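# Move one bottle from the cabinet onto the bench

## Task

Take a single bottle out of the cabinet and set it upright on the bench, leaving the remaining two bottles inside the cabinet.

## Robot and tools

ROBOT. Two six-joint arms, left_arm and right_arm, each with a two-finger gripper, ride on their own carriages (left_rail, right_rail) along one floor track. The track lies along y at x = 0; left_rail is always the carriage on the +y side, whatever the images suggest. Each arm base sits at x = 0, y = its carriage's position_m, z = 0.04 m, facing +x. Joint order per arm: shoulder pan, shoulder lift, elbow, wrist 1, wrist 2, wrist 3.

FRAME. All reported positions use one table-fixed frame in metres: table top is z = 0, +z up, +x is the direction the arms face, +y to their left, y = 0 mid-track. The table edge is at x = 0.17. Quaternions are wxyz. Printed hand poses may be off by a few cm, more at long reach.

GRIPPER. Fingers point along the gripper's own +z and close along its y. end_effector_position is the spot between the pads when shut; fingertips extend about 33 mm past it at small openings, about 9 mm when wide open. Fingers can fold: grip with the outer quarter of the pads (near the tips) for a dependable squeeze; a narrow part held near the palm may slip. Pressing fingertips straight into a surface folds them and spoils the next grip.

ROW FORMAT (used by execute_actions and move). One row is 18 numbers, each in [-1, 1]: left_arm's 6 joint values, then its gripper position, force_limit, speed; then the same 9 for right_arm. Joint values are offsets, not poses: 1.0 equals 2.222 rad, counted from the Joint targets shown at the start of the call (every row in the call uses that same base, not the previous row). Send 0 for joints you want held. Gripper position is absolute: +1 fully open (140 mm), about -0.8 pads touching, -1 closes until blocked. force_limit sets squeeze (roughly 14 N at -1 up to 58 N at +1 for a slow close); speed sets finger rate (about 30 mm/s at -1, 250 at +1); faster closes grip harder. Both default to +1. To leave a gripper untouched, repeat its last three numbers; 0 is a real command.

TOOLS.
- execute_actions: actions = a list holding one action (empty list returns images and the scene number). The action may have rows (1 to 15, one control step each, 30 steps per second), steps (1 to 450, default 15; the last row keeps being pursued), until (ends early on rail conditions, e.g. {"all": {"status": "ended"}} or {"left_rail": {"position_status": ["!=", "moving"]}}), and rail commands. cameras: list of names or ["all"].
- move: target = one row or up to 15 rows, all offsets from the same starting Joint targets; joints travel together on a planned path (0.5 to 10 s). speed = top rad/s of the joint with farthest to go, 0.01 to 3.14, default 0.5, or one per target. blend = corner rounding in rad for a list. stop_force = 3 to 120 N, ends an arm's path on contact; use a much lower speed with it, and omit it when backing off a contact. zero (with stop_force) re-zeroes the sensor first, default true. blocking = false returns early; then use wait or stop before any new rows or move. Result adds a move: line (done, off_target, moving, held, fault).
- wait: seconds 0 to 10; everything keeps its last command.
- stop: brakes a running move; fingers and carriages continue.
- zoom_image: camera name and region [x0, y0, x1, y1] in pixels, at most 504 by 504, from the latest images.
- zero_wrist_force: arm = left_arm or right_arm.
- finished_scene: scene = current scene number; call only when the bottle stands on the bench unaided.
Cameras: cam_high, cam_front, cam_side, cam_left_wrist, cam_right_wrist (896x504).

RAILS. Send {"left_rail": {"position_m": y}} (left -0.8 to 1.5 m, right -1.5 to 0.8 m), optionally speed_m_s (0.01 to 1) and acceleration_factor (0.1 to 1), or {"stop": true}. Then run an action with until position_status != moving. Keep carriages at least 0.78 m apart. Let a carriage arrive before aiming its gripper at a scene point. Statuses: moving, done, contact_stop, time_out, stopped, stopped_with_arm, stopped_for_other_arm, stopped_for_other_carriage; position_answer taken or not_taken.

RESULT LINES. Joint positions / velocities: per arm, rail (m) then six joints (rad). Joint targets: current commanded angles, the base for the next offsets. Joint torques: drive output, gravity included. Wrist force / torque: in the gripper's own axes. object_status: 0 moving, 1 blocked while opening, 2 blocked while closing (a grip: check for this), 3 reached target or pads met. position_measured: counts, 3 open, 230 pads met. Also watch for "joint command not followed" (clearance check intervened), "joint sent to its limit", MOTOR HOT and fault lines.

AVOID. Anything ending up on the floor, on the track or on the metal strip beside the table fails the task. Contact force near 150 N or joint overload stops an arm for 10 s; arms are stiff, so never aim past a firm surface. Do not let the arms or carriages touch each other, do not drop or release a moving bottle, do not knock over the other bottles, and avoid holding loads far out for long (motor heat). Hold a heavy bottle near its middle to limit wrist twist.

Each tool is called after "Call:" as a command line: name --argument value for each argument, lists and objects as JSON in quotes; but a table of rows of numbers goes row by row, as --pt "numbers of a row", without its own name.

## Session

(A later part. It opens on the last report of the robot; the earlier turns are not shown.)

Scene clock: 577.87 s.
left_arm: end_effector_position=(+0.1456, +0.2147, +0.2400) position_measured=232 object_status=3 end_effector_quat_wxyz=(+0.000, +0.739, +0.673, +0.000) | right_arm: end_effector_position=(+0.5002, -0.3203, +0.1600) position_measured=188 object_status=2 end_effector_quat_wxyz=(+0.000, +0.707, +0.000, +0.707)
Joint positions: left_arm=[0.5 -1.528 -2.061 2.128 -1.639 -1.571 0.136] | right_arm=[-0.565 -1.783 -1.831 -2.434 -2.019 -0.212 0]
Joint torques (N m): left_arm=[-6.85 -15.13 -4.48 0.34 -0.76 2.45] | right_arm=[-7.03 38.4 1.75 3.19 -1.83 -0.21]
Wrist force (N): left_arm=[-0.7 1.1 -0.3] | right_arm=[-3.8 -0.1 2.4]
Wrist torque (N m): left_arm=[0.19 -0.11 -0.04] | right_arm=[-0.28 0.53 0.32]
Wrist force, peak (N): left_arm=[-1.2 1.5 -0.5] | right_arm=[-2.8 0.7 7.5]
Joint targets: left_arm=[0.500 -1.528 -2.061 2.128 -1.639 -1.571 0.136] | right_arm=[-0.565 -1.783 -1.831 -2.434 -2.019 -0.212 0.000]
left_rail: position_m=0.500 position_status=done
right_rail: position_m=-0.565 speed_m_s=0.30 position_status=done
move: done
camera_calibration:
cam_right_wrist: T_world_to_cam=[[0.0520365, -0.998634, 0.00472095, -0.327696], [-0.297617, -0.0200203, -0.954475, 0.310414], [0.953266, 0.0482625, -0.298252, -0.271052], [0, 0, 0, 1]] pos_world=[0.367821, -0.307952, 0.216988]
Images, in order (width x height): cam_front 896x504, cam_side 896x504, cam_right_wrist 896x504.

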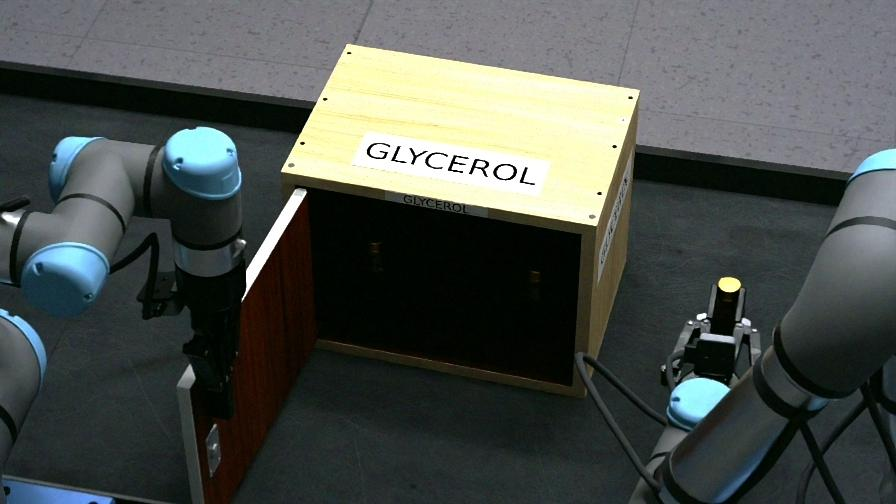

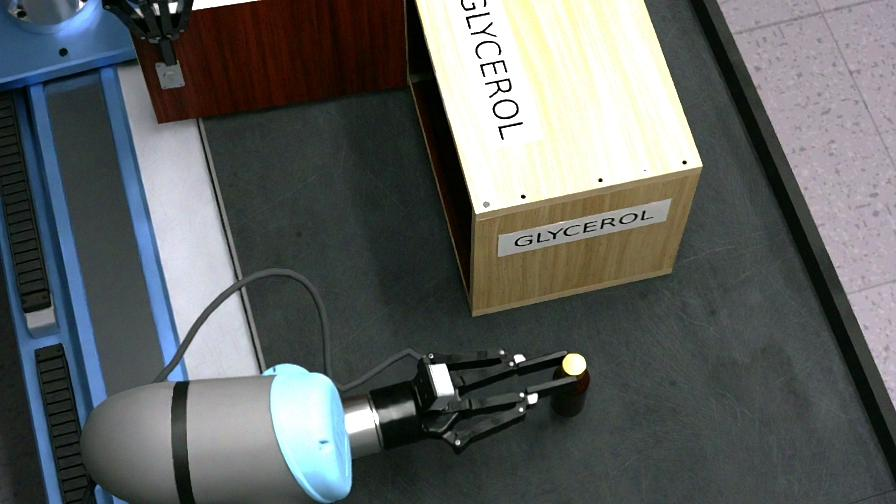

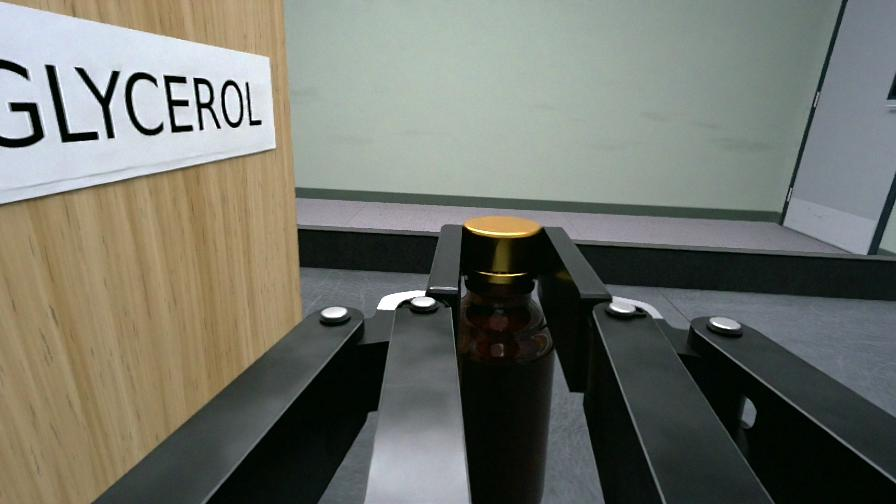

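Call:
move --pt "0 0 0 0 0 0 -1 -1 -0.5 0 -0.0455 -0.0050 0.0508 0 0 -1 -0.05 -1" --pt "0 0 0 0 0 0 -1 -1 -0.5 0 -0.0851 -0.0065 0.0921 0 0 -1 -0.05 -1" --speed '[0.12, 0.04]' --stop_force 5 --cameras '["cam_front", "cam_side", "cam_right_wrist"]'

Scene clock: 602.67 s.
left_arm: end_effector_position=(+0.1456, +0.2147, +0.2400) position_measured=232 object_status=3 end_effector_quat_wxyz=(+0.000, +0.739, +0.673, +0.000) | right_arm: end_effector_position=(+0.5003, -0.3198, +0.1096) position_measured=188 object_status=2 end_effector_quat_wxyz=(+0.000, +0.707, -0.001, +0.707)
Joint positions: left_arm=[0.5 -1.528 -2.061 2.128 -1.639 -1.571 0.136] | right_arm=[-0.565 -1.783 -2.004 -2.448 -1.831 -0.212 0]
Joint torques (N m): left_arm=[-6.6 -15.2 -4.52 0.32 -1.12 2.42] | right_arm=[-6.72 42.67 11.61 -1.52 -0.56 0.11]
Wrist force (N): left_arm=[-1.0 1.2 -0.1] | right_arm=[-1.1 0.2 2.0]
Wrist torque (N m): left_arm=[0.23 -0.05 -0.04] | right_arm=[-0.28 0.43 0.31]
Wrist force, peak (N): left_arm=[-1.3 1.4 -0.5] | right_arm=[15.2 2.7 1.4]
Joint targets: left_arm=[0.500 -1.528 -2.061 2.128 -1.639 -1.571 0.136] | right_arm=[-0.565 -1.783 -2.004 -2.447 -1.831 -0.212 0.000]
left_rail: position_m=0.500 position_status=done
right_rail: position_m=-0.565 speed_m_s=0.30 position_status=done
move: contact (right_arm); path passed 1 of 2 targets; right_arm: the shoulder lift is farthest, 0.016 rad from its target
camera_calibration:
cam_right_wrist: T_world_to_cam=[[0.0520498, -0.998637, 0.0037848, -0.326821], [-0.297445, -0.0191208, -0.954548, 0.262508], [0.953319, 0.0485582, -0.298035, -0.286292], [0, 0, 0, 1]] pos_world=[0.36802, -0.307455, 0.166489]
Images, in order (width x height): cam_front 896x504, cam_side 896x504, cam_right_wrist 896x504.

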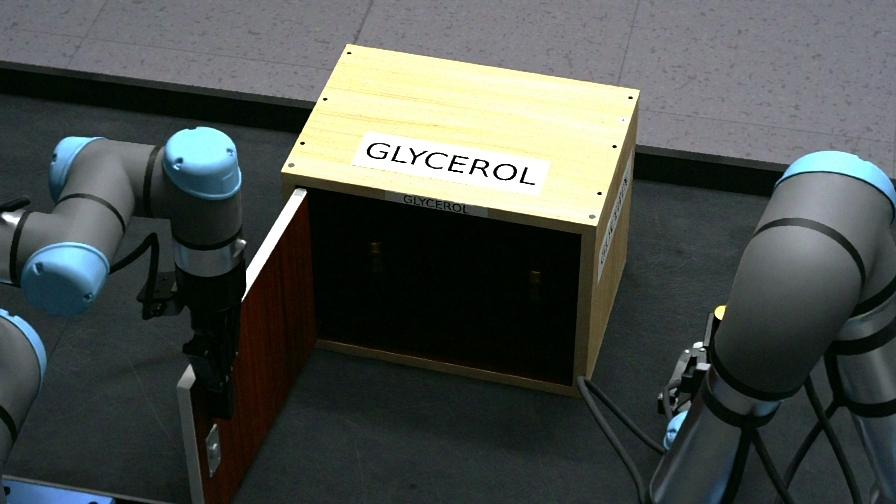

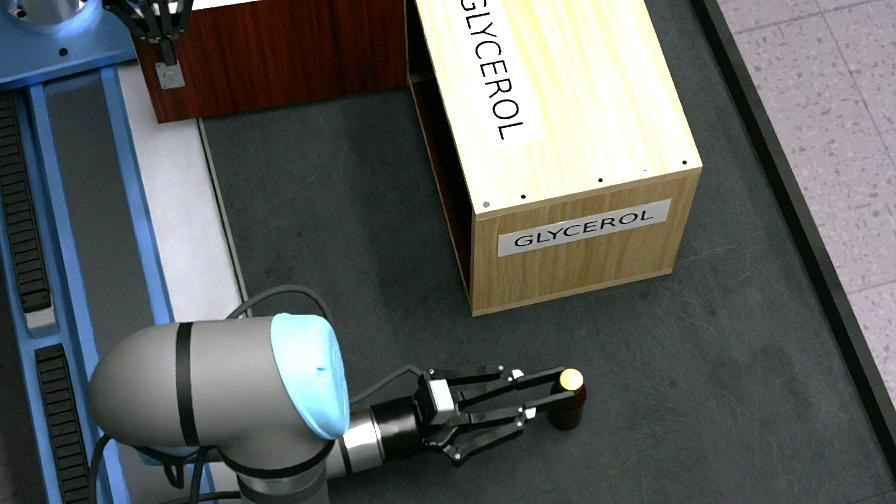

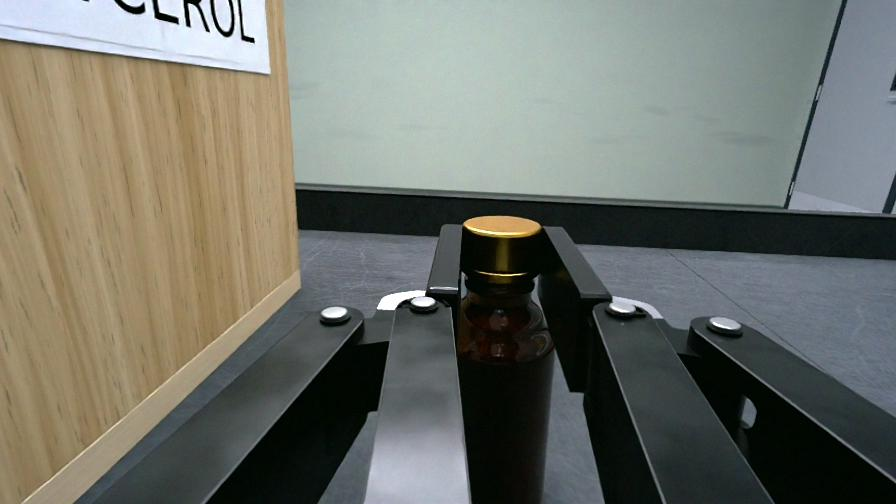

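Call:
move --target '[0, 0, 0, 0, 0, 0, -1, -1, -0.5, 0, 0, 0, 0, 0, 0, 0.0, -0.05, -1]' --speed 0.1 --cameras '["cam_side", "cam_right_wrist"]'

Scene clock: 608.43 s.
left_arm: end_effector_position=(+0.1456, +0.2147, +0.2400) position_measured=232 object_status=3 end_effector_quat_wxyz=(+0.000, +0.739, +0.673, +0.000) | right_arm: end_effector_position=(+0.5003, -0.3198, +0.1096) position_measured=129 object_status=0 end_effector_quat_wxyz=(+0.000, +0.707, -0.001, +0.707)
Joint positions: left_arm=[0.5 -1.528 -2.061 2.128 -1.639 -1.571 0.136] | right_arm=[-0.565 -1.783 -2.004 -2.447 -1.831 -0.212 0]
Joint torques (N m): left_arm=[-5.93 -14.85 -4.44 0.32 -1.24 2.44] | right_arm=[-6.53 40.46 12.68 -1.31 -0.73 0.29]
Wrist force (N): left_arm=[-1.0 1.3 -0.4] | right_arm=[-0.1 0.0 2.2]
Wrist torque (N m): left_arm=[0.23 -0.05 -0.04] | right_arm=[-0.29 0.41 0.29]
Wrist force, peak (N): left_arm=[-1.1 1.5 -0.4] | right_arm=[-1.4 0.2 2.3]
Joint targets: left_arm=[0.500 -1.528 -2.061 2.128 -1.639 -1.571 0.136] | right_arm=[-0.565 -1.783 -2.004 -2.447 -1.831 -0.212 0.000]
left_rail: position_m=0.500 position_status=done
right_rail: position_m=-0.565 speed_m_s=0.30 position_status=done
move: done
camera_calibration:
cam_right_wrist: T_world_to_cam=[[0.0521449, -0.998632, 0.00375481, -0.326849], [-0.297443, -0.0191204, -0.954548, 0.262508], [0.953315, 0.048658, -0.298033, -0.28626], [0, 0, 0, 1]] pos_world=[0.36802, -0.307454, 0.166489]
Images, in order (width x height): cam_side 896x504, cam_right_wrist 896x504.

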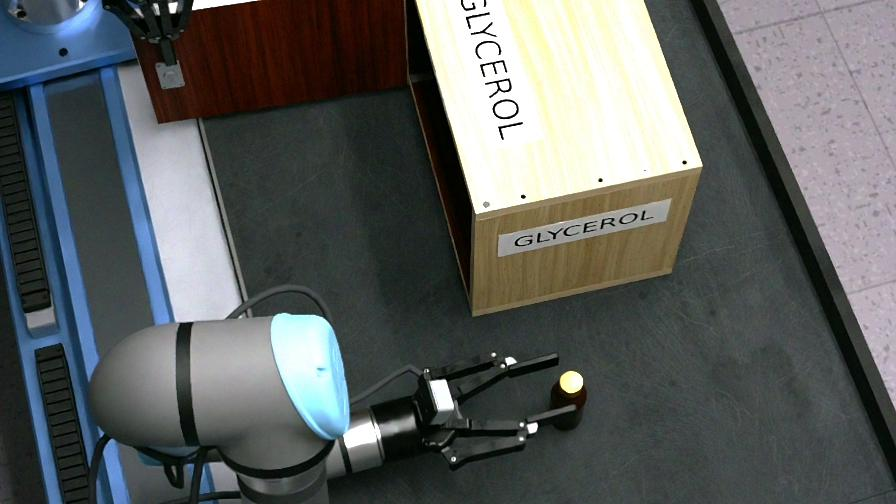

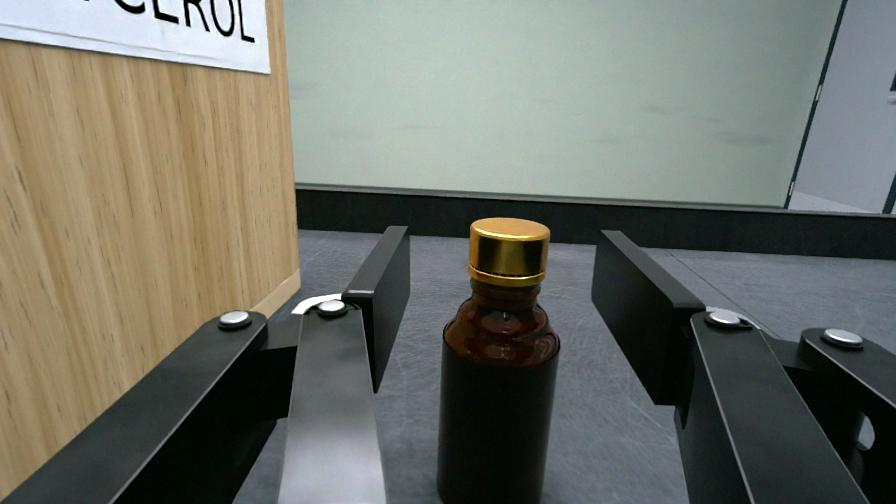

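Call:
move --target '[0, 0, 0, 0, 0, 0, -1, -1, -0.5, 0.1803, 0.0809, -0.0617, -0.0197, 0.1802, 0, 0.0, -0.05, -1]' --speed 0.25 --cameras '["cam_front", "cam_side", "cam_right_wrist"]'

Scene clock: 619.33 s.
left_arm: end_effector_position=(+0.1456, +0.2147, +0.2400) position_measured=232 object_status=3 end_effector_quat_wxyz=(+0.000, +0.739, +0.673, +0.000) | right_arm: end_effector_position=(+0.4002, -0.3203, +0.1399) position_measured=129 object_status=3 end_effector_quat_wxyz=(+0.000, +0.707, +0.000, +0.707)
Joint positions: left_arm=[0.5 -1.528 -2.061 2.128 -1.639 -1.571 0.136] | right_arm=[-0.565 -1.383 -1.825 -2.585 -1.874 0.188 0]
Joint torques (N m): left_arm=[-6.07 -14.68 -3.99 0.29 -1.54 2.48] | right_arm=[6.26 32.92 -1.21 -2.76 2.58 0.3]
Wrist force (N): left_arm=[-0.9 1.1 -0.3] | right_arm=[0.4 0.2 2.1]
Wrist torque (N m): left_arm=[0.18 -0.06 -0.04] | right_arm=[-0.31 0.32 0.29]
Wrist force, peak (N): left_arm=[-1.3 1.5 -0.7] | right_arm=[0.1 1.4 5.4]
Joint targets: left_arm=[0.500 -1.528 -2.061 2.128 -1.639 -1.571 0.136] | right_arm=[-0.565 -1.382 -1.825 -2.585 -1.874 0.189 0.000]
left_rail: position_m=0.500 position_status=done
right_rail: position_m=-0.565 speed_m_s=0.30 position_status=done
move: done
camera_calibration:
cam_right_wrist: T_world_to_cam=[[0.0522877, -0.99862, 0.00485671, -0.322386], [-0.297512, -0.0202199, -0.954504, 0.26129], [0.953285, 0.0484639, -0.298159, -0.181715], [0, 0, 0, 1]] pos_world=[0.26782, -0.307852, 0.196788]
Images, in order (width x height): cam_front 896x504, cam_side 896x504, cam_right_wrist 896x504.

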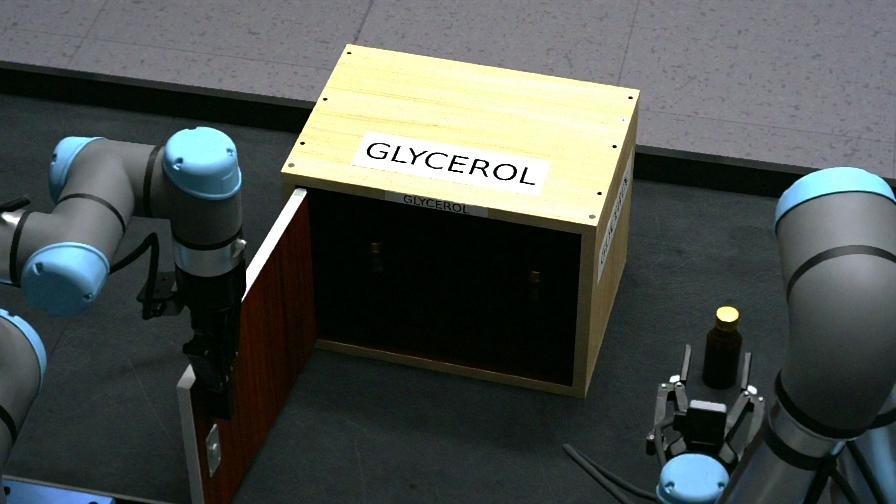

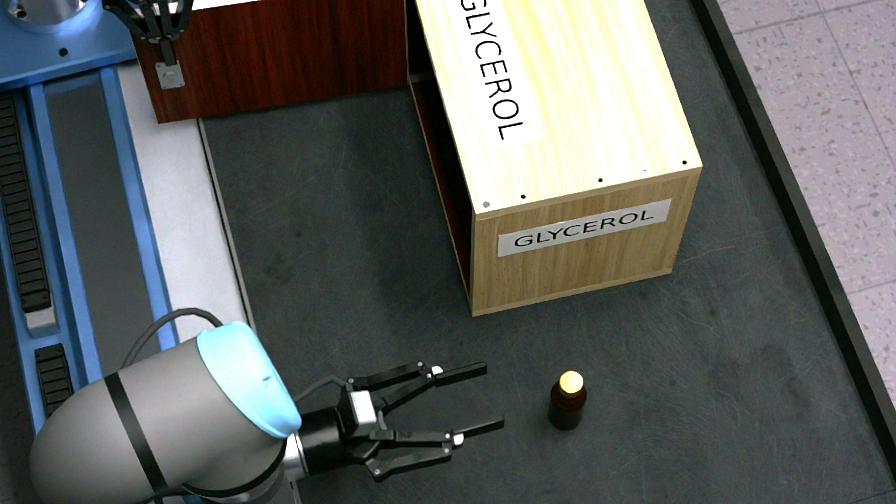

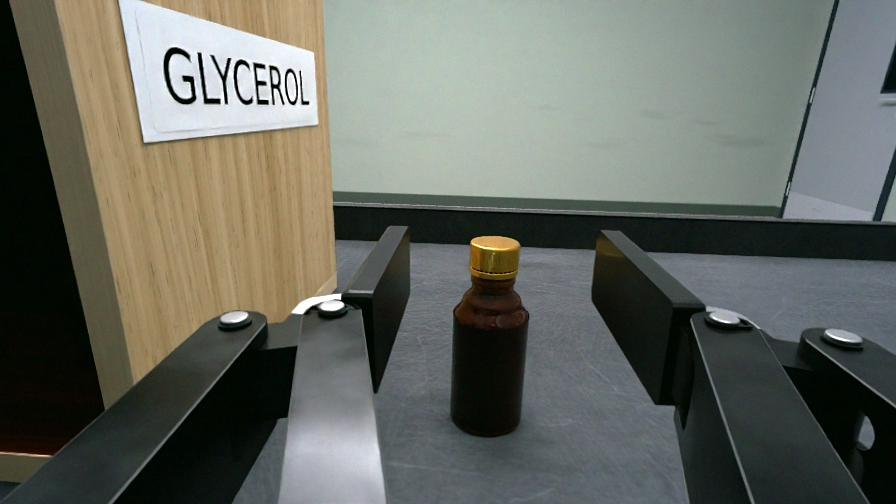

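Call:
finished_scene --scene 1

The scene is finished: the task was done.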